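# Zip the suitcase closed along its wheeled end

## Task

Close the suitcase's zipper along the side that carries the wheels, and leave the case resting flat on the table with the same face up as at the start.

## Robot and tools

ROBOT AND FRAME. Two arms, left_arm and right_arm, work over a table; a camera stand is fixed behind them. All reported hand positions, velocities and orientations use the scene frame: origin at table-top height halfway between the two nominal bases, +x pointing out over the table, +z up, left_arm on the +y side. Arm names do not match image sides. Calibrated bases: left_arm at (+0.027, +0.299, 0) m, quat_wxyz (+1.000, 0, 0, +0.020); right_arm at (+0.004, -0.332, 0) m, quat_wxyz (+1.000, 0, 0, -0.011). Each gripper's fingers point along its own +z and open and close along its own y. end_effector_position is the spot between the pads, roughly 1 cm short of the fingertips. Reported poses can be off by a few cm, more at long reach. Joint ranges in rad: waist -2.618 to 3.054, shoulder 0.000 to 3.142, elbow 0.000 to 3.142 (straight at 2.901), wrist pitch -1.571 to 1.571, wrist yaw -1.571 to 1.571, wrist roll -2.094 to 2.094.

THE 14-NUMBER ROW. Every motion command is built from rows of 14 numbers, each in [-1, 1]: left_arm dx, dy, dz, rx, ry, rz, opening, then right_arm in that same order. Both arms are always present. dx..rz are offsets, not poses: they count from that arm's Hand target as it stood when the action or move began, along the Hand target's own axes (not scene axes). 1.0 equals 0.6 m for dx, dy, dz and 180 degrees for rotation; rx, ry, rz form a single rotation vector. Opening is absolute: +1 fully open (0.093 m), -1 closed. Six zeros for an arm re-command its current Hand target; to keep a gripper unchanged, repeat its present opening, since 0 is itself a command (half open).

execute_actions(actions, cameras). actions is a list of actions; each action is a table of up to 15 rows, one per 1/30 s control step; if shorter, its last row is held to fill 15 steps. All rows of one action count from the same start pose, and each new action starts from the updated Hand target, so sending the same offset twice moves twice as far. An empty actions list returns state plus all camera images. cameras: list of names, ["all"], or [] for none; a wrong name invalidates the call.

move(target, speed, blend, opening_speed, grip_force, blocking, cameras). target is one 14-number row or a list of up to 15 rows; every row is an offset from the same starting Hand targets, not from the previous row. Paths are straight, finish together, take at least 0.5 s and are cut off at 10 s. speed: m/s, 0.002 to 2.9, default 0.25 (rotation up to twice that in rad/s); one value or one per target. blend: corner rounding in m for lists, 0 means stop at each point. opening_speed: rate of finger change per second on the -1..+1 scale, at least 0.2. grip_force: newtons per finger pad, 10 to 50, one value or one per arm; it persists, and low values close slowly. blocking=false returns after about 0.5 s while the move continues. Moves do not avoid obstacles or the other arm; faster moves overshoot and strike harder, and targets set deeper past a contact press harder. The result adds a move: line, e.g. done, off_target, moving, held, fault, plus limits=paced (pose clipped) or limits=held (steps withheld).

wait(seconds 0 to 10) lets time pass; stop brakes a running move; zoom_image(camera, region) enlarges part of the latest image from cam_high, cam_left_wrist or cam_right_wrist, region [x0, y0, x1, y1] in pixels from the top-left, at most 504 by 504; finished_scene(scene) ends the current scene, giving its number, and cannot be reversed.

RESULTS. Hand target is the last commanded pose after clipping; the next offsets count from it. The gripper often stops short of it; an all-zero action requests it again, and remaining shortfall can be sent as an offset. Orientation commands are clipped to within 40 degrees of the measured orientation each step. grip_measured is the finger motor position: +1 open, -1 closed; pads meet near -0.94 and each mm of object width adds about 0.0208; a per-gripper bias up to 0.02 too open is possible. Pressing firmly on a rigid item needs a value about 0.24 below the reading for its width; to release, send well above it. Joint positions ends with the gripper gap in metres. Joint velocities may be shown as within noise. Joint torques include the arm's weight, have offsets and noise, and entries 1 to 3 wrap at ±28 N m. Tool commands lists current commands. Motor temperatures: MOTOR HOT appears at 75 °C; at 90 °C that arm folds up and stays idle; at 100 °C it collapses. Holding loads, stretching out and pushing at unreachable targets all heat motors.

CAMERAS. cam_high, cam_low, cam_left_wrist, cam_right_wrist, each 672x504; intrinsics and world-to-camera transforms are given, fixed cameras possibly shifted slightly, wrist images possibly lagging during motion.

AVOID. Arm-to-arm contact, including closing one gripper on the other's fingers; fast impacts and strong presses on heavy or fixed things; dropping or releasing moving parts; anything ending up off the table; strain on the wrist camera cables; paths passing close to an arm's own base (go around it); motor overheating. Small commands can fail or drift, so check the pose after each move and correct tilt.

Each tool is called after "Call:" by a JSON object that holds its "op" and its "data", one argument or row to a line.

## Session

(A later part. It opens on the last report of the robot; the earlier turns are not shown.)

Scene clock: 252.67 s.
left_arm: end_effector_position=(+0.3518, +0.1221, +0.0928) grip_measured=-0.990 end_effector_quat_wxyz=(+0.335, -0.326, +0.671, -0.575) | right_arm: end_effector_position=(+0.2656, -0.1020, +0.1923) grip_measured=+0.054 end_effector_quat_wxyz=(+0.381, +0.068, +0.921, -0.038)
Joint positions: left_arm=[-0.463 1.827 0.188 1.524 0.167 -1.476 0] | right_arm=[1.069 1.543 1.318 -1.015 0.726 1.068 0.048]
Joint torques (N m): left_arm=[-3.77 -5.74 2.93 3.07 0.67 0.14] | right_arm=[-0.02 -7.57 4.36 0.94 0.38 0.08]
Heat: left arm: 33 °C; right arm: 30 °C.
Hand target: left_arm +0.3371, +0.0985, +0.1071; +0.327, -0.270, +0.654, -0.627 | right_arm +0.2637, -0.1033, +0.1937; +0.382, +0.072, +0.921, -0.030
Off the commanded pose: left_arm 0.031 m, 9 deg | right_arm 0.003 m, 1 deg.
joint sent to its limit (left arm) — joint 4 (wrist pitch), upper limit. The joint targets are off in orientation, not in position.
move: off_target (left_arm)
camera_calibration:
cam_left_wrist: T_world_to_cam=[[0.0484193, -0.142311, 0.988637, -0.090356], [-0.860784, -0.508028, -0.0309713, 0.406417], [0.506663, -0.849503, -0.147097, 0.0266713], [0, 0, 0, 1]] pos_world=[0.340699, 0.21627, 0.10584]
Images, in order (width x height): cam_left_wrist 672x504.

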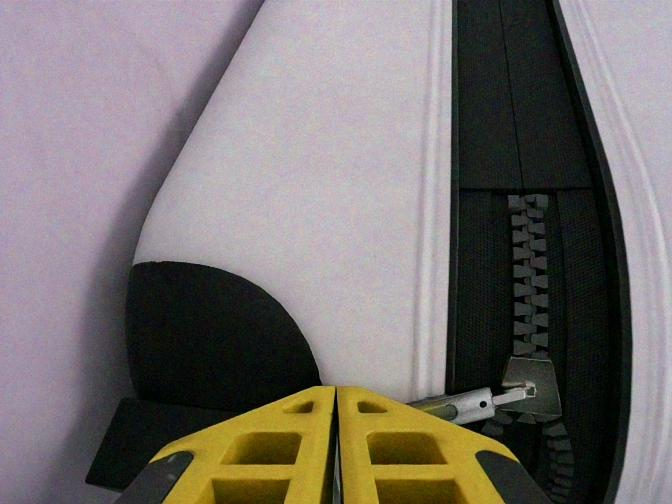

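Call:
{"op": "move", "data": {
  "target": [
    [-0.04,-0.01,-0.05,0,0,0,-1,0,0,0,0,0,0,-0.3],
    [-0.142,-0.024,-0.02,0,0,0,-1,0,0,0,0,0,0,-0.3],
    [-0.142,-0.024,0.033,0,0,0,-1,0,0,0,0,0,0,-0.3],
    [-0.1,-0.024,0.018,0,0,0,-1,0,0,0,0,0,0,-0.3]
  ],
  "speed": 0.12,
  "blend": 0.01,
  "cameras": ["cam_left_wrist"]
}}

Scene clock: 260.53 s.
left_arm: end_effector_position=(+0.3876, +0.1404, +0.1234) grip_measured=-0.990 end_effector_quat_wxyz=(+0.325, -0.276, +0.658, -0.621) | right_arm: end_effector_position=(+0.2656, -0.1020, +0.1923) grip_measured=+0.054 end_effector_quat_wxyz=(+0.381, +0.068, +0.921, -0.038)
Joint positions: left_arm=[-0.258 1.83 0.319 1.493 0.474 -1.477 0] | right_arm=[1.069 1.543 1.318 -1.015 0.726 1.068 0.048]
Joint torques (N m): left_arm=[-1.7 -5.48 2.73 2.79 0 0] | right_arm=[-0.01 -7.6 4.33 0.95 0.35 0.06]
Motor temperatures (°C): left_arm=[21 28 24 34 20 19 20] | right_arm=[19 30 27 27 18 19 23]
Heat: left arm: 34 °C; right arm: 30 °C.
Hand target: left_arm +0.3830, +0.1362, +0.1268; +0.327, -0.269, +0.654, -0.627 | right_arm +0.2637, -0.1033, +0.1937; +0.382, +0.072, +0.921, -0.030
Off the commanded pose: left_arm 0.007 m, 1 deg | right_arm 0.003 m, 1 deg.
move: done
camera_calibration:
cam_left_wrist: T_world_to_cam=[[-0.0459985, -0.0924625, 0.994653, -0.0908323], [-0.903297, -0.421311, -0.0809386, 0.457929], [0.426542, -0.90219, -0.0641415, 0.0567324], [0, 0, 0, 1]] pos_world=[0.385269, 0.235716, 0.13105]
Images, in order (width x height): cam_left_wrist 672x504.

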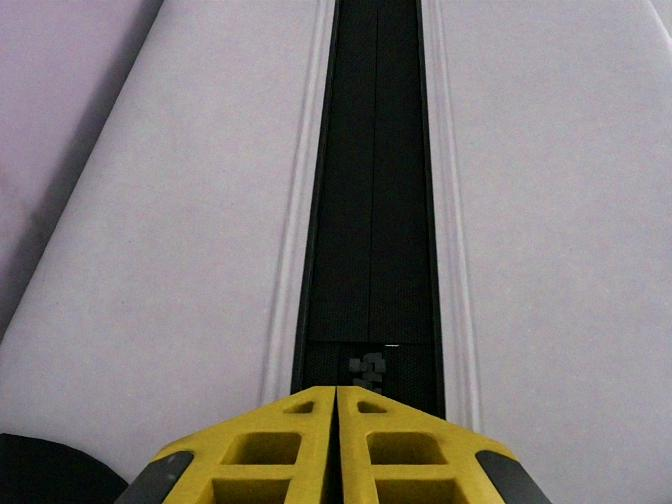

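Call:
{"op": "move", "data": {
  "target": [
    [0.067,-0.005,-0.024,0,0,0,-1,0,0,0,0,0,0,-0.3],
    [0.117,-0.007,-0.019,-0.0073,-0.083,0,-1,0,0,0,0,0,0,-0.3]
  ],
  "speed": 0.08,
  "blend": 0.005,
  "cameras": ["cam_left_wrist"]
}}

Scene clock: 269.67 s.
left_arm: end_effector_position=(+0.3280, +0.0885, +0.1204) grip_measured=-0.990 end_effector_quat_wxyz=(+0.395, -0.350, +0.627, -0.573) | right_arm: end_effector_position=(+0.2656, -0.1020, +0.1923) grip_measured=+0.054 end_effector_quat_wxyz=(+0.381, +0.068, +0.921, -0.038)
Joint positions: left_arm=[-0.778 1.756 0.184 1.54 -0.28 -1.486 0] | right_arm=[1.069 1.543 1.318 -1.015 0.726 1.068 0.048]
Joint torques (N m): left_arm=[-1.18 -3.63 3.69 2.82 -0.15 0.08] | right_arm=[0.03 -7.6 4.4 0.95 0.36 0.07]
Heat: left arm: 36 °C; right arm: 30 °C.
Hand target: left_arm +0.3290, +0.0899, +0.1246; +0.406, -0.353, +0.613, -0.579 | right_arm +0.2637, -0.1033, +0.1937; +0.382, +0.072, +0.921, -0.030
Off the commanded pose: left_arm 0.005 m, 2 deg | right_arm 0.003 m, 1 deg.
joint sent to its limit (left arm) — joint 4 (wrist pitch), upper limit. The joint targets still meet the commanded pose.
move: done
camera_calibration:
cam_left_wrist: T_world_to_cam=[[-0.0146689, -0.11502, 0.993255, -0.103474], [-0.781591, -0.618227, -0.083134, 0.359833], [0.623619, -0.777539, -0.0808295, -0.0385014], [0, 0, 0, 1]] pos_world=[0.303734, 0.18062, 0.129578]
Images, in order (width x height): cam_left_wrist 672x504.

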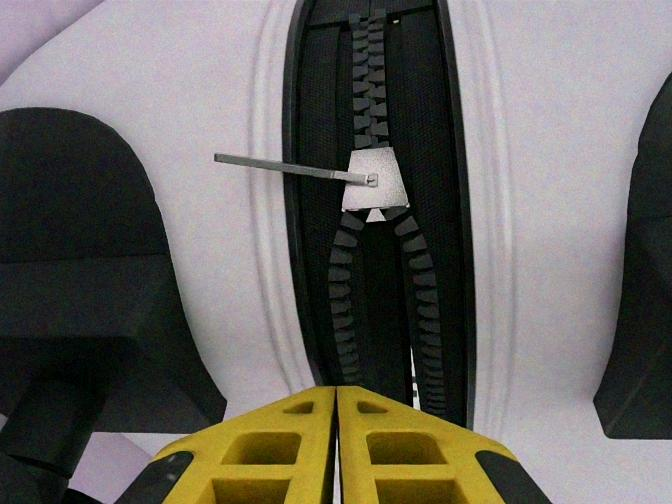

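Call:
{"op": "move", "data": {
  "target": [
    [-0.03,-0.013,-0.096,0,0,0,-1,0,0,0,0,0,0,-0.3],
    [-0.165,-0.0025,0.0167,0.0121,0.138,0,-1,0,0,0,0,0,0,-0.3],
    [-0.115,-0.0095,0.055,0.0121,0.138,0,-1,0,0,0,0,0,0,-0.3],
    [-0.058,-0.0143,0.034,0.0121,0.138,0,-1,0,0,0,0,0,0,-0.3]
  ],
  "speed": [0.15,0.15,0.08,0.05],
  "blend": [0.02,0.02,0.005,0],
  "cameras": ["cam_left_wrist"]
}}

Scene clock: 292.97 s.
left_arm: end_effector_position=(+0.3789, +0.1337, +0.1310) grip_measured=-0.990 end_effector_quat_wxyz=(+0.296, -0.251, +0.667, -0.637) | right_arm: end_effector_position=(+0.2657, -0.1021, +0.1922) grip_measured=+0.054 end_effector_quat_wxyz=(+0.381, +0.070, +0.921, -0.037)
Joint positions: left_arm=[-0.241 1.782 0.322 1.443 0.575 -1.486 0] | right_arm=[1.068 1.543 1.318 -1.015 0.726 1.071 0.048]
Joint torques (N m): left_arm=[-3.92 -6.34 3.29 2.56 0.51 0.11] | right_arm=[0.05 -7.61 4.37 0.95 0.36 0.04]
Heat: left arm: 37 °C; right arm: 30 °C.
Hand target: left_arm +0.3619, +0.1119, +0.1364; +0.272, -0.212, +0.675, -0.653 | right_arm +0.2637, -0.1033, +0.1937; +0.382, +0.072, +0.921, -0.030
Off the commanded pose: left_arm 0.028 m, 6 deg | right_arm 0.003 m, 1 deg.
move: off_target (left_arm); blend cut to 0.019 m at target 2
camera_calibration:
cam_left_wrist: T_world_to_cam=[[-0.0482304, -0.0796886, 0.995652, -0.100436], [-0.936077, -0.344162, -0.07289, 0.448885], [0.348474, -0.935523, -0.0579956, 0.0881863], [0, 0, 0, 1]] pos_world=[0.384616, 0.228986, 0.137833]
Images, in order (width x height): cam_left_wrist 672x504.

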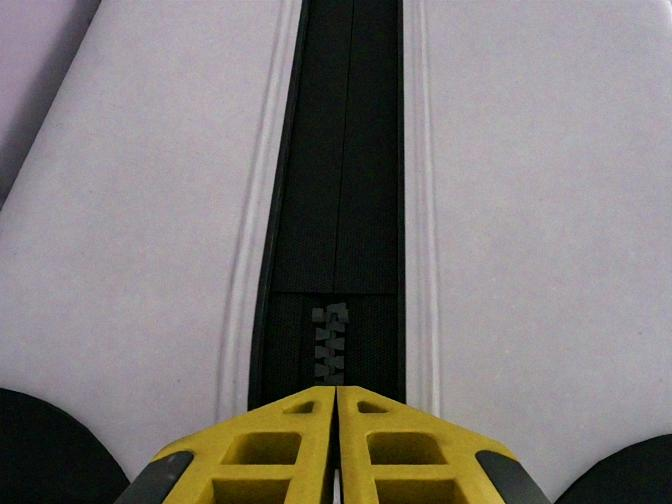

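Call:
{"op": "move", "data": {
  "target": [
    [0.06,0,0.028,-0.005,-0.055,0,-1,0,0,0,0,0,0,-0.3],
    [0.105,0,0.047,-0.0097,-0.11,0,-1,0,0,0,0,0,0,-0.3]
  ],
  "speed": 0.06,
  "blend": 0.005,
  "cameras": ["cam_left_wrist"]
}}

Scene clock: 300.90 s.
left_arm: end_effector_position=(+0.3276, +0.0519, +0.1283) grip_measured=-0.990 end_effector_quat_wxyz=(+0.371, -0.321, +0.635, -0.597) | right_arm: end_effector_position=(+0.2659, -0.1106, +0.1937) grip_measured=+0.054 end_effector_quat_wxyz=(+0.383, +0.081, +0.919, -0.047)
Joint positions: left_arm=[-0.835 1.776 0.269 1.494 -0.249 -1.486 0] | right_arm=[1.061 1.536 1.315 -1.04 0.743 1.094 0.048]
Joint torques (N m): left_arm=[-0.91 -3.47 5.53 2.56 -0.13 0.1] | right_arm=[0.79 -6.9 4.59 1.14 0.2 -0.16]
Heat: left arm: 37 °C; right arm: 29 °C.
Hand target: left_arm +0.3319, +0.0500, +0.1306; +0.380, -0.325, +0.628, -0.596 | right_arm +0.2638, -0.1034, +0.1938; +0.382, +0.072, +0.921, -0.030
Off the commanded pose: left_arm 0.005 m, 1 deg | right_arm 0.008 m, 2 deg.
move: done
camera_calibration:
cam_left_wrist: T_world_to_cam=[[-0.0372255, -0.0981628, 0.994474, -0.109192], [-0.832334, -0.547684, -0.0852172, 0.350638], [0.553023, -0.830907, -0.0613164, -0.0427234], [0, 0, 0, 1]] pos_world=[0.31141, 0.145821, 0.135849]
Images, in order (width x height): cam_left_wrist 672x504.

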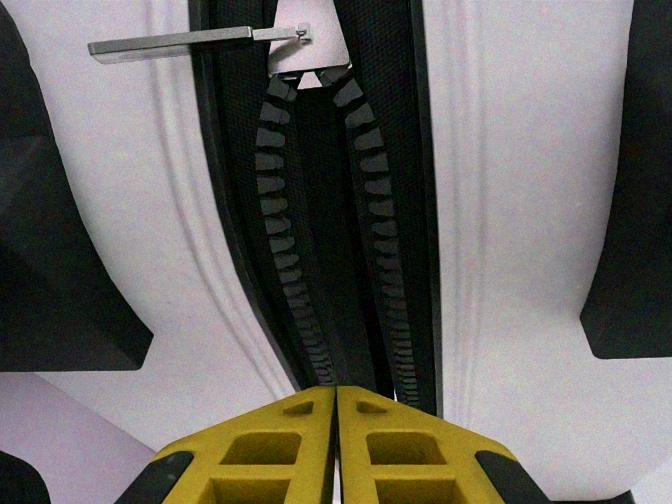

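Call:
{"op": "move", "data": {
  "target": [
    [-0.025,-0.008,-0.124,0,0,0,-1,0,0,0,0,0,0,-0.3],
    [-0.193,0.008,-0.049,0.0097,0.111,0,-1,0,0,0,0,0,0,-0.3],
    [-0.145,0.003,-0.0075,0.0097,0.111,0,-1,0,0,0,0,0,0,-0.3],
    [-0.089,-0.002,-0.013,0.0097,0.111,0,-1,0,0,0,0,0,0,-0.3],
    [-0.048,-0.005,0.0105,0.005,0.055,0,-1,0,0,0,0,0,0,-0.3]
  ],
  "speed": [0.15,0.15,0.08,0.05,0.05],
  "blend": [0.02,0.015,0.005,0.005,0],
  "cameras": ["cam_left_wrist"]
}}

Scene clock: 330.57 s.
left_arm: end_effector_position=(+0.3548, +0.0805, +0.1316) grip_measured=-0.990 end_effector_quat_wxyz=(+0.331, -0.282, +0.653, -0.620) | right_arm: end_effector_position=(+0.2677, -0.1125, +0.1941) grip_measured=+0.054 end_effector_quat_wxyz=(+0.385, +0.086, +0.918, -0.048)
Joint positions: left_arm=[-0.565 1.758 0.282 1.463 0.147 -1.486 0] | right_arm=[1.055 1.536 1.315 -1.039 0.746 1.097 0.048]
Joint torques (N m): left_arm=[-1.98 -5.16 5.01 2.51 0.13 0.06] | right_arm=[1.39 -6.89 4.59 1.11 0.18 -0.2]
Heat: left arm: 37 °C; right arm: 28 °C.
Hand target: left_arm +0.3516, +0.0714, +0.1363; +0.327, -0.269, +0.654, -0.627 | right_arm +0.2637, -0.1033, +0.1937; +0.382, +0.072, +0.921, -0.030
Off the commanded pose: left_arm 0.011 m, 2 deg | right_arm 0.010 m, 3 deg.
move: off_target (left_arm, right_arm)
camera_calibration:
cam_left_wrist: T_world_to_cam=[[-0.0459827, -0.0889663, 0.994973, -0.106379], [-0.894953, -0.438821, -0.0805978, 0.402144], [0.443785, -0.89416, -0.0594424, 0.0098516], [0, 0, 0, 1]] pos_world=[0.350637, 0.175814, 0.138842]
Images, in order (width x height): cam_left_wrist 672x504.

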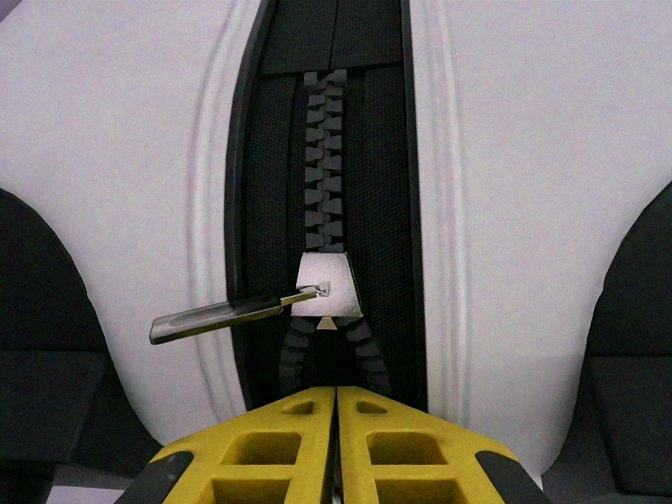

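Call:
{"op": "move", "data": {
  "target": [
    [0,0,-0.08,0,0,0,-1,0,0,0,0,0,0,-0.3],
    [-0.065,0.04,-0.077,0.0118,0.0252,0.2213,-0.2,0,0,0,0,0,0,-0.3]
  ],
  "speed": 0.15,
  "blend": 0.01,
  "cameras": ["cam_left_wrist"]
}}

Scene clock: 357.80 s.
left_arm: end_effector_position=(+0.3368, +0.1328, +0.1026) grip_measured=-0.202 end_effector_quat_wxyz=(+0.465, -0.020, +0.737, -0.490) | right_arm: end_effector_position=(+0.2677, -0.1125, +0.1941) grip_measured=+0.054 end_effector_quat_wxyz=(+0.385, +0.086, +0.918, -0.048)
Joint positions: left_arm=[-0.284 1.773 0.161 1.51 0.539 -0.786 0.036] | right_arm=[1.055 1.536 1.315 -1.039 0.746 1.097 0.048]
Joint torques (N m): left_arm=[0.02 -3.08 4.92 3.16 0.18 0.18] | right_arm=[1.4 -6.82 4.55 1.13 0.16 -0.21]
Heat: left arm: 36 °C; right arm: 27 °C.
Hand target: left_arm +0.3426, +0.1325, +0.1158; +0.500, +0.000, +0.707, -0.500 | right_arm +0.2637, -0.1033, +0.1937; +0.382, +0.072, +0.921, -0.030
Off the commanded pose: left_arm 0.014 m, 6 deg | right_arm 0.010 m, 3 deg.
joint sent to its limit (left arm) — joint 4 (wrist pitch), upper limit. The joint targets still meet the commanded pose.
move: off_target (left_arm, right_arm); target 2's new opening was sent with left_arm's hand 0.014 m and 6 deg from that target
camera_calibration:
cam_left_wrist: T_world_to_cam=[[-0.430792, -0.531571, 0.729281, 0.141883], [-0.807967, -0.132797, -0.574068, 0.387333], [0.402004, -0.836539, -0.372284, 0.101436], [0, 0, 0, 1]] pos_world=[0.333296, 0.211713, 0.156646]
Images, in order (width x height): cam_left_wrist 672x504.

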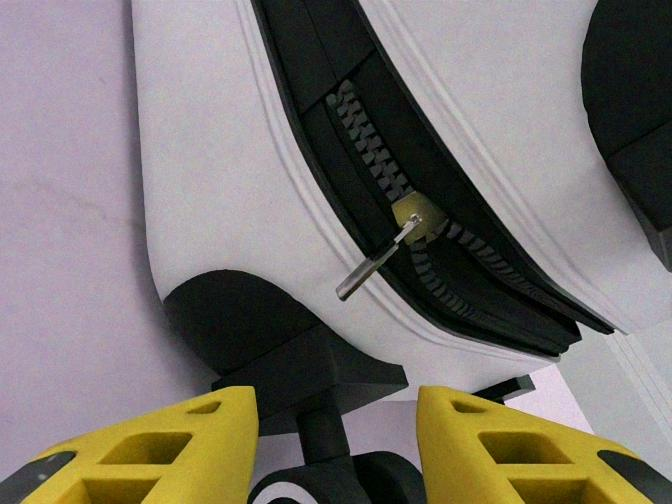

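Call:
{"op": "move", "data": {
  "target": [-0.015,-0.017,0.045,0,0,0,-0.2,0,0,0,0,0,0,-0.3],
  "speed": 0.12,
  "cameras": ["cam_left_wrist"]
}}

Scene clock: 364.53 s.
left_arm: end_effector_position=(+0.3554, +0.1141, +0.1260) grip_measured=-0.202 end_effector_quat_wxyz=(+0.490, +0.002, +0.713, -0.502) | right_arm: end_effector_position=(+0.2677, -0.1125, +0.1941) grip_measured=+0.054 end_effector_quat_wxyz=(+0.385, +0.086, +0.918, -0.048)
Joint positions: left_arm=[-0.335 1.778 0.256 1.503 0.504 -0.786 0.036] | right_arm=[1.055 1.536 1.315 -1.039 0.746 1.097 0.048]
Joint torques (N m): left_arm=[-1.13 -3.62 5.37 2.65 -0.1 -0.01] | right_arm=[1.35 -6.87 4.59 1.13 0.17 -0.2]
Heat: left arm: 37 °C; right arm: 27 °C.
Hand target: left_arm +0.3612, +0.1128, +0.1294; +0.500, +0.000, +0.707, -0.500 | right_arm +0.2637, -0.1033, +0.1937; +0.382, +0.072, +0.921, -0.030
Off the commanded pose: left_arm 0.007 m, 1 deg | right_arm 0.010 m, 3 deg.
move: off_target (right_arm)
camera_calibration:
cam_left_wrist: T_world_to_cam=[[-0.497414, -0.509484, 0.702143, 0.147501], [-0.7611, -0.132106, -0.635039, 0.404212], [0.416299, -0.850279, -0.322057, 0.0771018], [0, 0, 0, 1]] pos_world=[0.348917, 0.194106, 0.177955]
Images, in order (width x height): cam_left_wrist 672x504.

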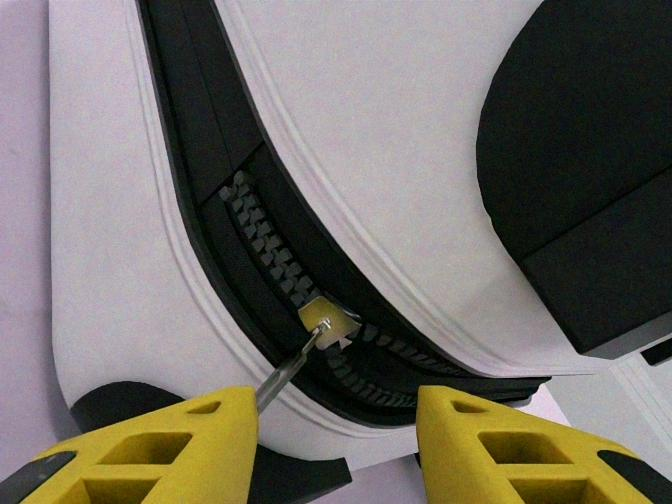

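Call:
{"op": "move", "data": {
  "target": [
    [0.003,0.028,-0.012,0,0,0,-0.2,0,0,0,0,0,0,-0.3],
    [0.003,0.028,0.03,0,0,0,-0.2,0,0,0,0,0,0,-0.3]
  ],
  "speed": 0.1,
  "cameras": ["cam_left_wrist"]
}}

Scene clock: 372.30 s.
left_arm: end_effector_position=(+0.3719, +0.1124, +0.1043) grip_measured=-0.202 end_effector_quat_wxyz=(+0.475, -0.006, +0.726, -0.497) | right_arm: end_effector_position=(+0.2678, -0.1131, +0.1936) grip_measured=+0.054 end_effector_quat_wxyz=(+0.385, +0.088, +0.917, -0.049)
Joint positions: left_arm=[-0.322 1.899 0.319 1.519 0.517 -0.786 0.036] | right_arm=[1.054 1.536 1.313 -1.039 0.748 1.101 0.048]
Joint torques (N m): left_arm=[-1.81 -3.73 6.28 3.01 -0.17 -0.02] | right_arm=[1.5 -6.89 4.78 1.12 0.14 -0.25]
Heat: left arm: 37 °C; right arm: 27 °C.
Hand target: left_arm +0.3814, +0.1076, +0.1163; +0.500, +0.000, +0.707, -0.500 | right_arm +0.2637, -0.1033, +0.1937; +0.382, +0.072, +0.921, -0.030
Off the commanded pose: left_arm 0.016 m, 4 deg | right_arm 0.011 m, 3 deg.
move: off_target (left_arm, right_arm)
camera_calibration:
cam_left_wrist: T_world_to_cam=[[-0.46759, -0.517856, 0.71637, 0.158482], [-0.786912, -0.125298, -0.604211, 0.408466], [0.402654, -0.846242, -0.348918, 0.0693108], [0, 0, 0, 1]] pos_world=[0.367623, 0.191904, 0.157452]
Images, in order (width x height): cam_left_wrist 672x504.

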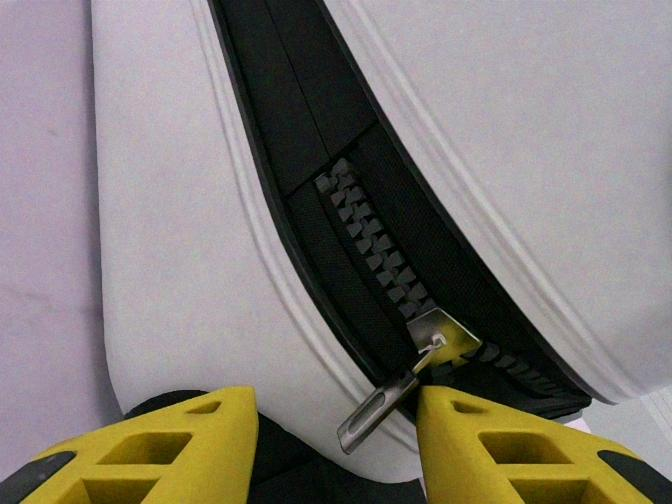

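Call:
{"op": "move", "data": {
  "target": [
    [0,-0.015,0.012,0,0,0,-0.2,0,0,0,0,0,0,-0.3],
    [0,-0.015,0.025,0,0,0,-0.2,0,0,0,0,0,0,-0.3]
  ],
  "speed": 0.1,
  "cameras": ["cam_left_wrist"]
}}

Scene clock: 377.73 s.
left_arm: end_effector_position=(+0.3788, +0.1049, +0.1052) grip_measured=-0.202 end_effector_quat_wxyz=(+0.481, -0.016, +0.727, -0.490) | right_arm: end_effector_position=(+0.2702, -0.1171, +0.1936) grip_measured=+0.054 end_effector_quat_wxyz=(+0.389, +0.098, +0.915, -0.053)
Joint positions: left_arm=[-0.36 1.899 0.346 1.489 0.452 -0.789 0.036] | right_arm=[1.045 1.536 1.309 -1.04 0.759 1.114 0.048]
Joint torques (N m): left_arm=[-2.51 -5.52 7.58 2.68 -0.01 0.07] | right_arm=[2.25 -6.86 5.04 1.1 0.05 -0.37]
Heat: left arm: 38 °C; right arm: 27 °C.
Hand target: left_arm +0.3875, +0.0925, +0.1226; +0.500, +0.000, +0.707, -0.500 | right_arm +0.2637, -0.1033, +0.1937; +0.382, +0.072, +0.921, -0.030
Off the commanded pose: left_arm 0.023 m, 4 deg | right_arm 0.015 m, 4 deg.
move: off_target (left_arm, right_arm)
camera_calibration:
cam_left_wrist: T_world_to_cam=[[-0.451207, -0.531731, 0.716711, 0.152326], [-0.785054, -0.145414, -0.602117, 0.41465], [0.424384, -0.834336, -0.351826, 0.0513317], [0, 0, 0, 1]] pos_world=[0.372469, 0.18412, 0.158554]
Images, in order (width x height): cam_left_wrist 672x504.

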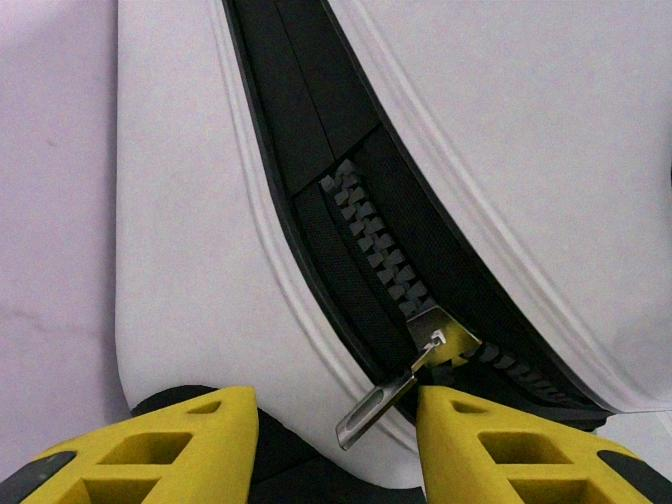

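Call:
{"op": "move", "data": {
  "target": [
    [0,-0.0,-0.012,0,0,0,-0.2,0,0,0,0,0,0,-0.3],
    [0,0,-0.012,0,0,0,-1,0,0,0,0,0,0,-0.3]
  ],
  "speed": 0.1,
  "opening_speed": 0.6,
  "cameras": ["cam_left_wrist"]
}}

Call:
{"op": "zoom_image", "data": {
  "camera": "cam_left_wrist",
  "region": [240, 304, 440, 504]
}}

Scene clock: 386.50 s.
left_arm: end_effector_position=(+0.3732, +0.0978, +0.1176) grip_measured=-0.987 end_effector_quat_wxyz=(+0.487, +0.008, +0.711, -0.507) | right_arm: end_effector_position=(+0.2703, -0.1172, +0.1936) grip_measured=+0.053 end_effector_quat_wxyz=(+0.389, +0.100, +0.914, -0.052)
Joint positions: left_arm=[-0.368 1.891 0.346 1.531 0.488 -0.788 0] | right_arm=[1.045 1.536 1.309 -1.04 0.759 1.118 0.048]
Joint torques (N m): left_arm=[-0.95 -5.71 5.74 2.33 -0.25 0.03] | right_arm=[2.29 -6.93 5.03 1.12 0.04 -0.4]
Heat: left arm: 38 °C; right arm: 27 °C.
Hand target: left_arm +0.3824, +0.0975, +0.1226; +0.500, +0.000, +0.707, -0.500 | right_arm +0.2637, -0.1033, +0.1937; +0.382, +0.072, +0.921, -0.030
Off the commanded pose: left_arm 0.010 m, 2 deg | right_arm 0.015 m, 4 deg.
move: off_target (right_arm); target 2's new opening was sent with left_arm's hand 0.019 m and 4 deg from that target
camera_calibration:
cam_left_wrist: T_world_to_cam=[[-0.507624, -0.498926, 0.702418, 0.156682], [-0.761639, -0.121263, -0.636555, 0.409642], [0.402771, -0.858119, -0.318445, 0.0585563], [0, 0, 0, 1]] pos_world=[0.36795, 0.178096, 0.16935]
Images, in order (width x height): cam_left_wrist 672x504.

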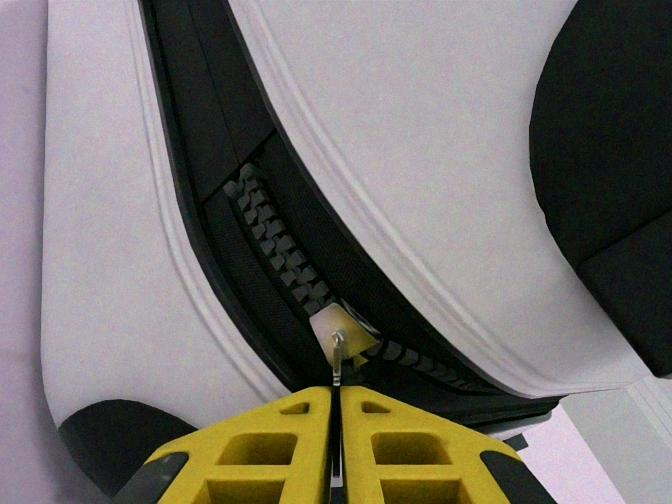

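Scaled by 2.520 from the camera's 672x504 image, which has a finer 960x720 frame.

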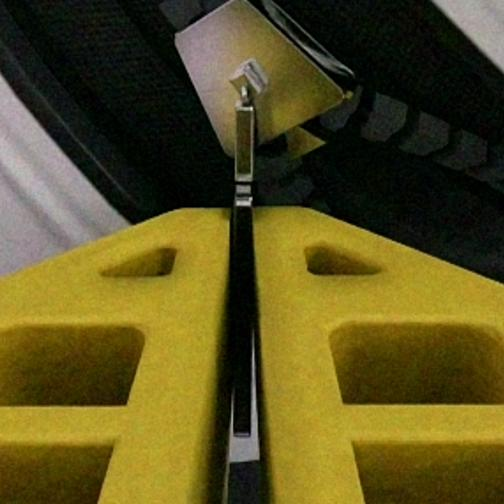

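Call:
{"op": "move", "data": {
  "target": [0.083,-0.083,0.0235,-0.0786,-0.0786,-0.08,-1,0.0055,0.049,-0.0055,0,0,0,-0.3],
  "speed": 0.08,
  "cameras": ["cam_left_wrist"]
}}

Scene clock: 395.90 s.
left_arm: end_effector_position=(+0.3622, +0.0835, +0.1223) grip_measured=-0.987 end_effector_quat_wxyz=(+0.556, -0.275, +0.663, -0.420) | right_arm: end_effector_position=(+0.2602, -0.1141, +0.1975) grip_measured=+0.053 end_effector_quat_wxyz=(+0.384, +0.109, +0.914, -0.073)
Joint positions: left_arm=[-0.829 1.833 0.351 1.448 -0.534 -1.058 0] | right_arm=[1.087 1.584 1.381 -1.165 0.783 1.218 0.048]
Joint torques (N m): left_arm=[-6.08 -6.63 4.7 1.91 1.09 0.1] | right_arm=[3.38 -2.45 7.88 1.58 0.02 -0.71]
Heat: left arm: 37 °C; right arm: 27 °C.
Hand target: left_arm +0.3426, +0.0377, +0.1226; +0.513, -0.211, +0.691, -0.464 | right_arm +0.2637, -0.0735, +0.1937; +0.382, +0.072, +0.921, -0.030
Off the commanded pose: left_arm 0.050 m, 11 deg | right_arm 0.041 m, 7 deg.
move: off_target (left_arm, right_arm)
camera_calibration:
cam_left_wrist: T_world_to_cam=[[-0.0995303, -0.510614, 0.85403, -0.0247335], [-0.619924, -0.639542, -0.454621, 0.372187], [0.778324, -0.574682, -0.252888, -0.115512], [0, 0, 0, 1]] pos_world=[0.318172, 0.159017, 0.161115]
Images, in order (width x height): cam_left_wrist 672x504.

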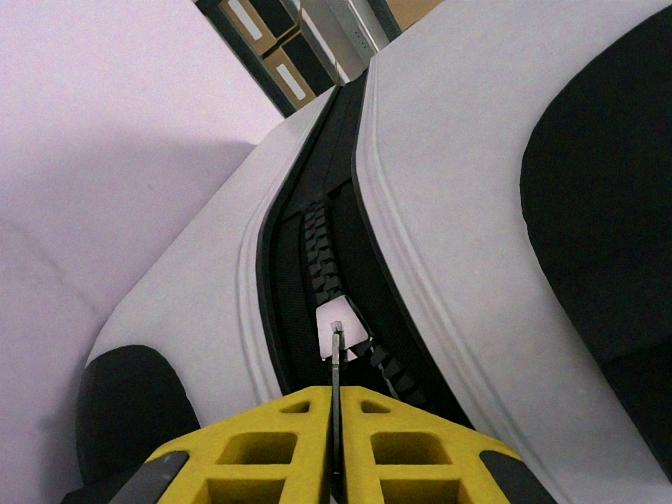

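Call:
{"op": "move", "data": {
  "target": [0.077,-0.048,0.043,0,0,-0.09,-1,0.0055,0.049,-0.0055,0,0,0,-0.3],
  "speed": 0.08,
  "cameras": ["cam_left_wrist","cam_high"]
}}

Scene clock: 404.20 s.
left_arm: end_effector_position=(+0.3609, +0.0812, +0.1232) grip_measured=-0.988 end_effector_quat_wxyz=(+0.542, -0.416, +0.592, -0.427) | right_arm: end_effector_position=(+0.2532, -0.1031, +0.2041) grip_measured=+0.053 end_effector_quat_wxyz=(+0.379, +0.116, +0.913, -0.095)
Joint positions: left_arm=[-0.939 1.844 0.445 1.326 -0.843 -1.333 0] | right_arm=[1.128 1.671 1.504 -1.309 0.798 1.319 0.048]
Joint torques (N m): left_arm=[-10.11 -3.82 8.28 2.07 2.3 -0.03] | right_arm=[4 -1.46 7.94 2.01 0.05 -1.05]
Heat: left arm: 36 °C; right arm: 29 °C.
Hand target: left_arm +0.3428, -0.0225, +0.1226; +0.443, -0.306, +0.654, -0.532 | right_arm +0.2637, -0.0437, +0.1937; +0.382, +0.072, +0.921, -0.030
Off the commanded pose: left_arm 0.105 m, 22 deg | right_arm 0.061 m, 9 deg.
move: off_target (left_arm, right_arm)
camera_calibration:
cam_left_wrist: T_world_to_cam=[[0.0360019, -0.305105, 0.951638, -0.104351], [-0.485041, -0.837907, -0.250292, 0.312597], [0.87375, -0.452573, -0.178155, -0.169124], [0, 0, 0, 1]] pos_world=[0.303151, 0.153548, 0.147414]
Images, in order (width x height): cam_high 672x504, cam_left_wrist 672x504.

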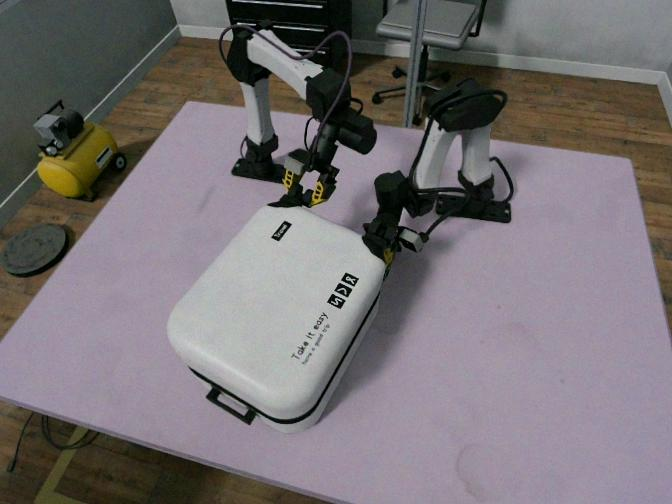

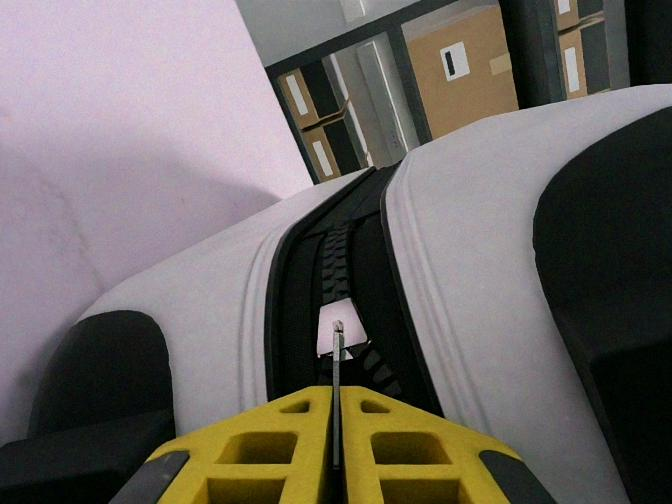

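Call:
{"op": "move", "data": {
  "target": [0.035,-0.006,-0.075,0,0,0,-1,-0.062,-0.02,0.062,0,0,0,-0.3],
  "speed": 0.08,
  "cameras": ["cam_left_wrist"]
}}

Scene clock: 416.33 s.
left_arm: end_effector_position=(+0.2885, -0.0194, +0.1220) grip_measured=-0.990 end_effector_quat_wxyz=(+0.441, -0.304, +0.657, -0.530) | right_arm: end_effector_position=(+0.3073, -0.0825, +0.1919) grip_measured=+0.053 end_effector_quat_wxyz=(+0.378, +0.110, +0.918, -0.053)
Joint positions: left_arm=[-1.193 1.859 0.457 1.336 -0.709 -1.352 0] | right_arm=[0.999 1.73 1.519 -1.042 0.73 1.095 0.048]
Joint torques (N m): left_arm=[0.29 -4.36 6 2.35 0.09 0.1] | right_arm=[0.34 -6.75 6.42 1.49 0.14 -0.92]
Motor temperatures (°C): left_arm=[25 28 26 35 23 19 20] | right_arm=[19 25 29 30 17 20 24]
Heat: left arm: 35 °C; right arm: 30 °C.
Hand target: left_arm +0.2931, -0.0226, +0.1227; +0.443, -0.306, +0.654, -0.532 | right_arm +0.3139, -0.0639, +0.1937; +0.382, +0.072, +0.921, -0.030
Off the commanded pose: left_arm 0.006 m, 1 deg | right_arm 0.020 m, 5 deg.
move: off_target (right_arm)
camera_calibration:
cam_left_wrist: T_world_to_cam=[[-0.0678196, -0.270168, 0.960422, -0.10184], [-0.768682, -0.599526, -0.222928, 0.276012], [0.636026, -0.753377, -0.167014, -0.0902661], [0, 0, 0, 1]] pos_world=[0.26267, 0.069958, 0.144264]
Images, in order (width x height): cam_left_wrist 672x504.

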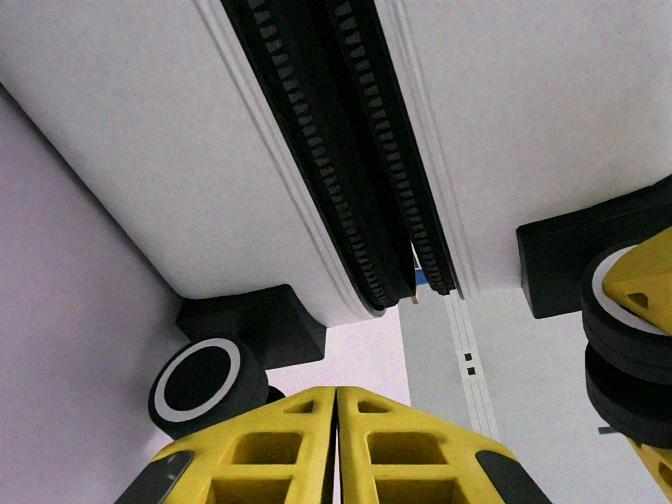

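Call:
{"op": "move", "data": {
  "target": [
    [0,0,-0.12,0,0,0,-1,0,0,0,0,0,0,-0.3],
    [-0.161,0.05,-0.19,-0.035,-0.134,0,-1,0,0,0,0,0,0,-0.3]
  ],
  "speed": 0.2,
  "blend": 0.02,
  "cameras": ["cam_left_wrist","cam_high"]
}}

Scene clock: 427.63 s.
left_arm: end_effector_position=(+0.2331, +0.1088, +0.1228) grip_measured=-0.990 end_effector_quat_wxyz=(+0.543, -0.427, +0.580, -0.431) | right_arm: end_effector_position=(+0.3073, -0.0825, +0.1919) grip_measured=+0.053 end_effector_quat_wxyz=(+0.378, +0.110, +0.918, -0.053)
Joint positions: left_arm=[-1.41 1.6 0.141 1.302 -1.331 -1.459 0] | right_arm=[0.999 1.73 1.519 -1.042 0.73 1.095 0.048]
Joint torques (N m): left_arm=[-0.28 -4.49 2.65 1.58 -0.26 0.01] | right_arm=[0.39 -6.67 6.41 1.51 0.13 -0.94]
Heat: left arm: 36 °C; right arm: 30 °C.
Hand target: left_arm +0.2327, +0.1174, +0.1230; +0.552, -0.434, +0.575, -0.420 | right_arm +0.3139, -0.0639, +0.1937; +0.382, +0.072, +0.921, -0.030
Off the commanded pose: left_arm 0.009 m, 2 deg | right_arm 0.020 m, 5 deg.
move: off_target (right_arm)
camera_calibration:
cam_left_wrist: T_world_to_cam=[[0.0327627, -0.277835, 0.96007, -0.0941975], [-0.465228, -0.854415, -0.231384, 0.268513], [0.884585, -0.43907, -0.15725, -0.0515676], [0, 0, 0, 1]] pos_world=[0.173622, 0.180609, 0.144457]
Images, in order (width x height): cam_high 672x504, cam_left_wrist 672x504.

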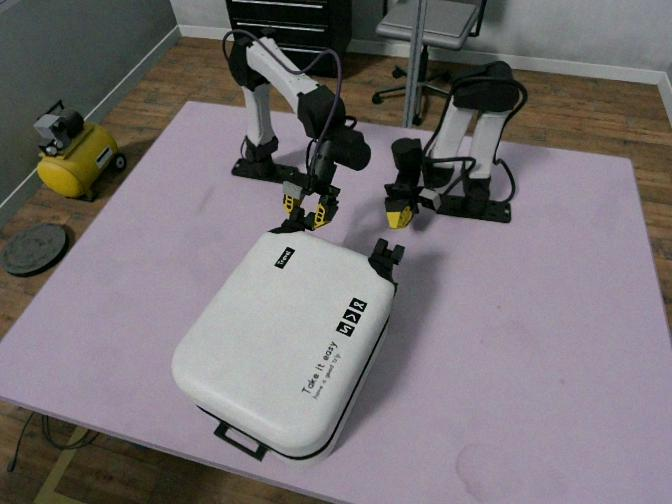

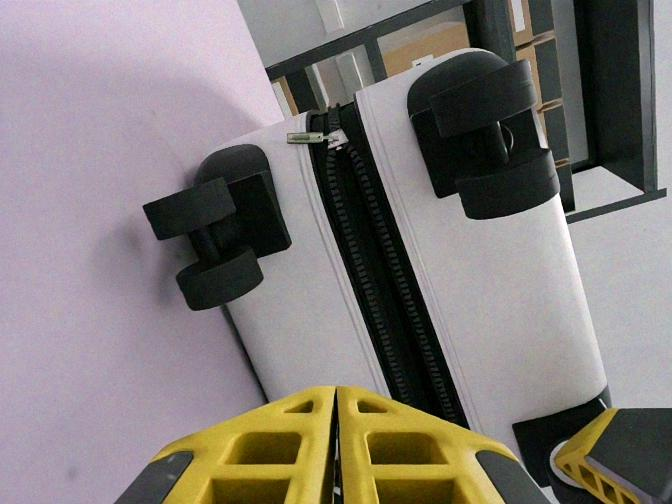

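Call:
{"op": "move", "data": {
  "target": [
    [-0.1,-0.223,0,-0.088,0.2544,0.4237,0.75,0,0,0,0,0,0,-0.3],
    [-0.1,-0.223,0.078,-0.088,0.2544,0.4237,0.75,0,0,0,0,0,0,-0.3]
  ],
  "blend": 0.02,
  "cameras": ["cam_left_wrist"]
}}

Scene clock: 449.17 s.
left_arm: end_effector_position=(+0.2822, +0.1407, +0.2580) grip_measured=+0.748 end_effector_quat_wxyz=(+0.374, +0.119, +0.919, -0.044) | right_arm: end_effector_position=(+0.3073, -0.0825, +0.1919) grip_measured=+0.053 end_effector_quat_wxyz=(+0.378, +0.110, +0.918, -0.053)
Joint positions: left_arm=[-0.784 1.121 1.218 -0.96 -0.34 -0.359 0.081] | right_arm=[0.999 1.73 1.519 -1.042 0.73 1.095 0.048]
Joint torques (N m): left_arm=[0.14 -1.25 9.11 1.95 0.02 0.13] | right_arm=[0.36 -6.69 6.39 1.53 0.12 -0.92]
Heat: left arm: 34 °C; right arm: 30 °C.
Hand target: left_arm +0.2851, +0.1387, +0.2661; +0.379, +0.120, +0.916, -0.050 | right_arm +0.3139, -0.0639, +0.1937; +0.382, +0.072, +0.921, -0.030
Off the commanded pose: left_arm 0.009 m, 1 deg | right_arm 0.020 m, 5 deg.
move: off_target (right_arm)
camera_calibration:
cam_left_wrist: T_world_to_cam=[[-0.25735, -0.966013, -0.0242839, 0.215899], [-0.911132, 0.250947, -0.326899, 0.344892], [0.321883, -0.0620016, -0.944747, 0.249199], [0, 0, 0, 1]] pos_world=[0.289591, 0.137463, 0.353418]
Images, in order (width x height): cam_left_wrist 672x504.

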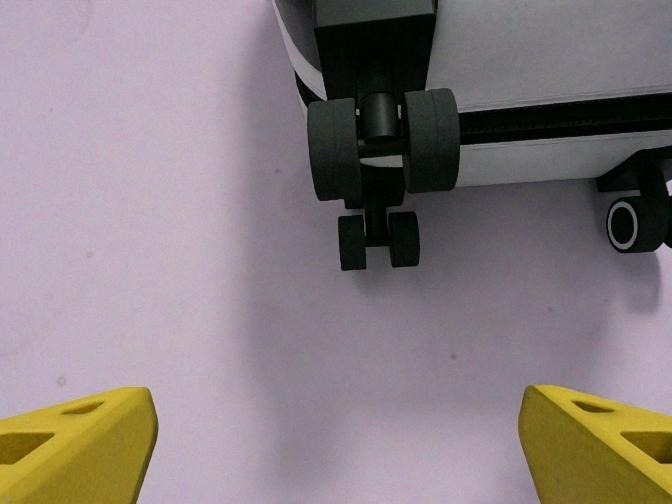

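Call:
{"op": "move", "data": {
  "target": [
    [-0.05,-0.031,0.213,0,0,0,0.75,0,0,0,0,0,0,-0.3],
    [-0.05,-0.031,0.213,0,0,0,-0.3,0,0,0,0,0,0,-0.3],
    [0.098,-0.087,0.065,0,0,0,-0.3,0,0,0,0,0,0,-0.3]
  ],
  "speed": [0.15,0.1,0.06],
  "opening_speed": 1.2,
  "cameras": ["cam_left_wrist","cam_high"]
}}

Scene clock: 462.53 s.
left_arm: end_effector_position=(+0.3222, +0.1259, +0.1974) grip_measured=+0.052 end_effector_quat_wxyz=(+0.416, +0.010, +0.909, -0.017) | right_arm: end_effector_position=(+0.2849, -0.0657, +0.1951) grip_measured=+0.053 end_effector_quat_wxyz=(+0.344, +0.037, +0.938, -0.027)
Joint positions: left_arm=[-0.822 1.245 1.004 -0.618 -0.529 -0.558 0.048] | right_arm=[1.037 1.69 1.519 -1.055 0.626 0.982 0.048]
Joint torques (N m): left_arm=[-1.72 -3.41 7.1 1.86 -0.11 0.11] | right_arm=[-3.19 -3.59 5.68 1.67 1.07 0.14]
Heat: left arm: 33 °C; right arm: 30 °C.
Hand target: left_arm +0.3190, +0.1205, +0.1971; +0.415, +0.023, +0.909, -0.019 (not the last commanded pose) | right_arm +0.3139, -0.0639, +0.1938; +0.382, +0.072, +0.921, -0.030
Off the commanded pose: left_arm 0.073 m, 14 deg | right_arm 0.029 m, 6 deg.
move: held (left_arm; a check stopped the path), off_target (right_arm); path passed 2 of 3 targets; limits=held
pose unreachable (left arm): on one or more control steps of this call, first in action 0 (counted from 0), this arm could not follow its commanded pose, so it was not sent that pose on those steps. It may still have moved: this result reports where it is.
cause: moving toward the commanded pose would bring a part of the arm too close to another arm (this arm's wrist (the part past joint 4) and the right arm's wrist (the part past joint 4), along the way the arms are being sent, or toward where that arm still pushes).
camera_calibration:
cam_left_wrist: T_world_to_cam=[[-0.0378332, -0.999271, 0.00511816, 0.138116], [-0.91307, 0.0324875, -0.406507, 0.409063], [0.406045, -0.0200527, -0.913633, 0.139467], [0, 0, 0, 1]] pos_world=[0.322098, 0.127522, 0.293001]
Images, in order (width x height): cam_high 672x504, cam_left_wrist 672x504.

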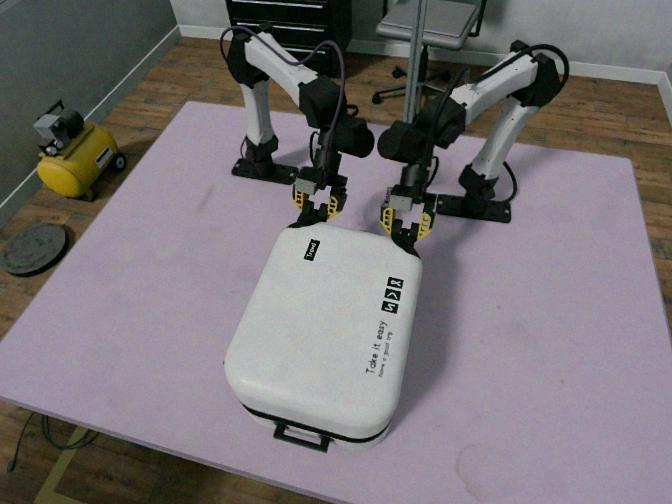

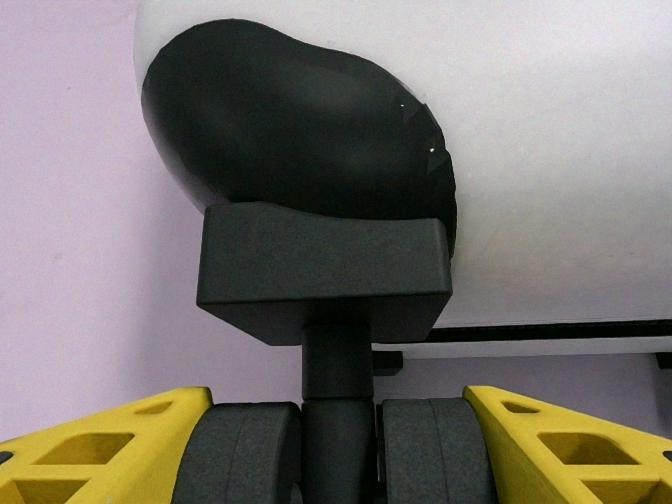

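Call:
{"op": "move", "data": {
  "target": [
    [0,0,0,0,0,0,-0.3,0.034,-0.01,-0.034,0,0,0,-0.3],
    [0,0,0,0,0,0,-0.3,0.034,-0.01,-0.034,0,0,0,0.75],
    [0,0,0,0,0,0,-0.3,0.02,-0.14,-0.237,0,0,0,0.75]
  ],
  "speed": 0.15
}}

Scene clock: 472.40 s.
left_arm: end_effector_position=(+0.3202, +0.1253, +0.1960) grip_measured=+0.051 end_effector_quat_wxyz=(+0.412, +0.017, +0.911, -0.015) | right_arm: end_effector_position=(+0.1935, -0.1266, +0.2706) grip_measured=+0.748 end_effector_quat_wxyz=(+0.370, +0.060, +0.926, -0.046)
Joint positions: left_arm=[-0.826 1.244 1.004 -0.627 -0.525 -0.551 0.048] | right_arm=[1.272 1.472 1.594 -1.568 0.755 1.329 0.081]
Joint torques (N m): left_arm=[-1.46 -3.36 7.21 1.94 -0.16 -0.01] | right_arm=[0.54 -6.87 6.97 0.44 0.63 0.14]
Heat: left arm: 33 °C; right arm: 31 °C.
Hand target: left_arm +0.3190, +0.1205, +0.1970; +0.415, +0.024, +0.910, -0.019 | right_arm +0.1929, -0.1297, +0.2858; +0.382, +0.072, +0.921, -0.030
Off the commanded pose: left_arm 0.005 m, 1 deg | right_arm 0.015 m, 3 deg.
joint sent to its limit (right arm) — joint 4 (wrist pitch), lower limit. The joint targets still meet the commanded pose.
move: off_target (right_arm); target 2's new opening was sent with right_arm's hand 0.004 m and 4 deg from that target

Call:
{"op": "move", "data": {
  "target": [0.13,-0.011,-0.15,0,0,0,-0.3,-0.018,-0.165,0.018,0,0,0,0.75],
  "speed": 0.1,
  "cameras": ["cam_high"]
}}

Scene clock: 480.50 s.
left_arm: end_effector_position=(+0.2013, +0.1152, +0.1899) grip_measured=+0.051 end_effector_quat_wxyz=(+0.401, +0.023, +0.915, -0.028) | right_arm: end_effector_position=(+0.1900, -0.2317, +0.2843) grip_measured=+0.748 end_effector_quat_wxyz=(+0.376, +0.068, +0.923, -0.041)
Joint positions: left_arm=[-1.324 1.1 0.954 -1.04 -0.751 -1.08 0.048] | right_arm=[1.068 1.095 1.381 -1.539 0.72 1.071 0.081]
Joint torques (N m): left_arm=[-2.15 -2.63 7.66 0.78 -0.67 -0.21] | right_arm=[-0.73 -2.19 4.15 1.14 0.43 -0.08]
Heat: left arm: 33 °C; right arm: 29 °C.
Hand target: left_arm +0.1997, +0.1208, +0.1973; +0.415, +0.023, +0.909, -0.019 | right_arm +0.1925, -0.2298, +0.2858; +0.382, +0.072, +0.921, -0.030
Off the commanded pose: left_arm 0.009 m, 2 deg | right_arm 0.004 m, 2 deg.
move: done
Images, in order (width x height): cam_high 672x504.

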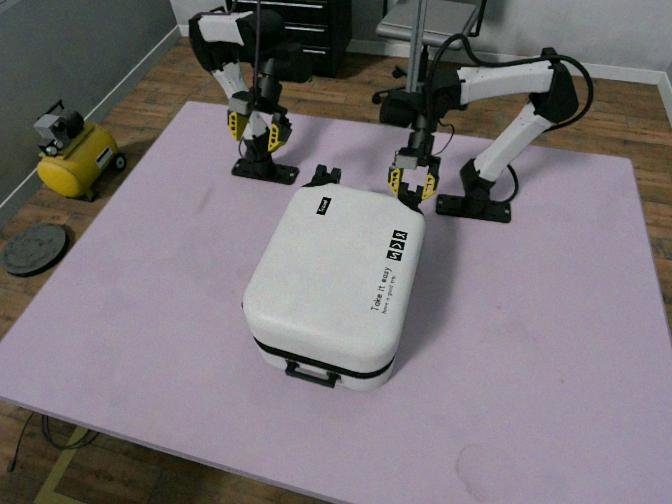

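Call:
{"op": "move", "data": {
  "target": [
    [-0.05,0.005,0.056,0,0,0,-0.3,-0.2325,-0.028,0.27,-0.1,-0.013,-0.1,-1],
    [-0.12,0.009,0.13,0,0,0,-0.3,-0.251,0.031,0.4775,-0.2212,-0.0258,-0.2018,-1]
  ],
  "speed": 0.12,
  "blend": 0.02,
  "cameras": ["cam_high","cam_right_wrist"]
}}

Scene clock: 504.43 s.
left_arm: end_effector_position=(+0.2877, +0.1187, +0.1941) grip_measured=+0.051 end_effector_quat_wxyz=(+0.392, +0.057, +0.918, -0.023) | right_arm: end_effector_position=(+0.4900, -0.2589, +0.1767) grip_measured=-0.987 end_effector_quat_wxyz=(+0.369, -0.337, +0.850, +0.166)
Joint positions: left_arm=[-0.909 1.181 0.987 -0.725 -0.513 -0.569 0.048] | right_arm=[-0.02 1.895 1.599 -0.642 -0.585 -0.6 0]
Joint torques (N m): left_arm=[1.54 -0.27 8.16 2.42 -0.49 -0.23] | right_arm=[-0.72 -8.73 8.72 1.54 -0.46 -0.12]
Heat: left arm: 31 °C; right arm: 30 °C.
Hand target: left_arm +0.3060, +0.1201, +0.2005; +0.415, +0.023, +0.909, -0.019 | right_arm +0.5007, -0.2599, +0.1900; +0.391, -0.346, +0.837, +0.162
Off the commanded pose: left_arm 0.019 m, 5 deg | right_arm 0.017 m, 3 deg.
move: off_target (left_arm, right_arm)
camera_calibration:
cam_right_wrist: T_world_to_cam=[[0.698017, -0.71604, -0.00766019, -0.52795], [-0.667289, -0.646539, -0.369747, 0.26125], [0.259801, 0.263201, -0.929101, 0.187774], [0, 0, 0, 1]] pos_world=[0.494064, -0.258548, 0.267013]
Images, in order (width x height): cam_high 672x504, cam_right_wrist 672x504.

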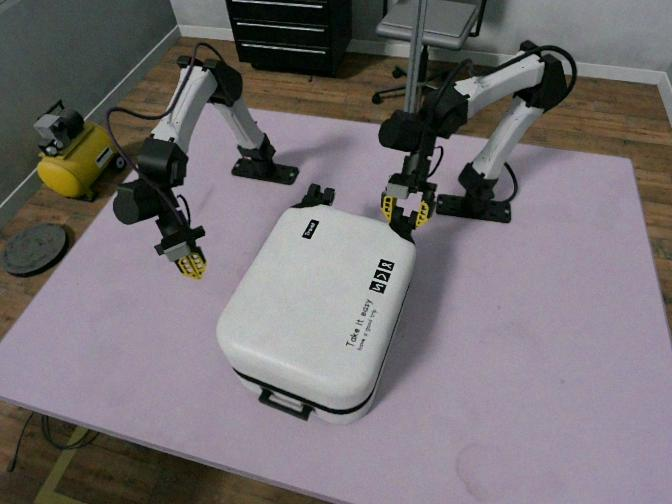

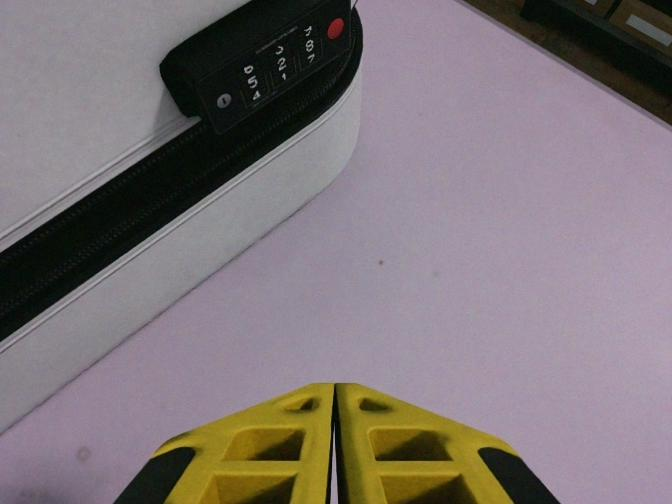

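Call:
{"op": "move", "data": {
  "target": [0,0,0,0,0,0,-0.3,-0.166,0.26,0.199,0,0,0,-1],
  "speed": 0.1,
  "cameras": ["cam_high"]
}}

Scene clock: 513.87 s.
left_arm: end_effector_position=(+0.2957, +0.1368, +0.1934) grip_measured=+0.051 end_effector_quat_wxyz=(+0.398, +0.009, +0.917, +0.000) | right_arm: end_effector_position=(+0.5224, -0.1139, +0.1823) grip_measured=-0.987 end_effector_quat_wxyz=(+0.394, -0.281, +0.872, +0.075)
Joint positions: left_arm=[-0.876 1.188 0.987 -0.744 -0.567 -0.627 0.048] | right_arm=[0.39 2.013 1.752 -0.488 -0.097 -0.213 0]
Joint torques (N m): left_arm=[-1.07 -0.7 8.31 2.55 -0.07 0.36] | right_arm=[7.94 -9.29 8.59 1.73 -1.62 -0.01]
Heat: left arm: 33 °C; right arm: 31 °C.
Hand target: left_arm +0.3059, +0.1201, +0.2004; +0.415, +0.023, +0.910, -0.019 | right_arm +0.5008, -0.0397, +0.1900; +0.391, -0.346, +0.837, +0.162
Off the commanded pose: left_arm 0.021 m, 3 deg | right_arm 0.078 m, 13 deg.
move: off_target (left_arm, right_arm)
Images, in order (width x height): cam_high 672x504.

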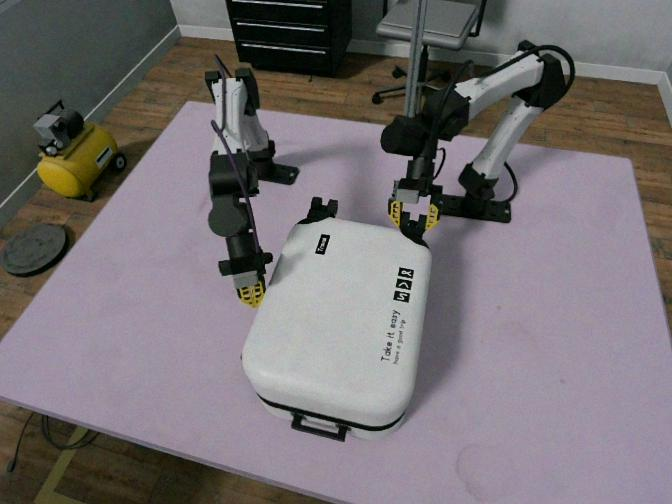

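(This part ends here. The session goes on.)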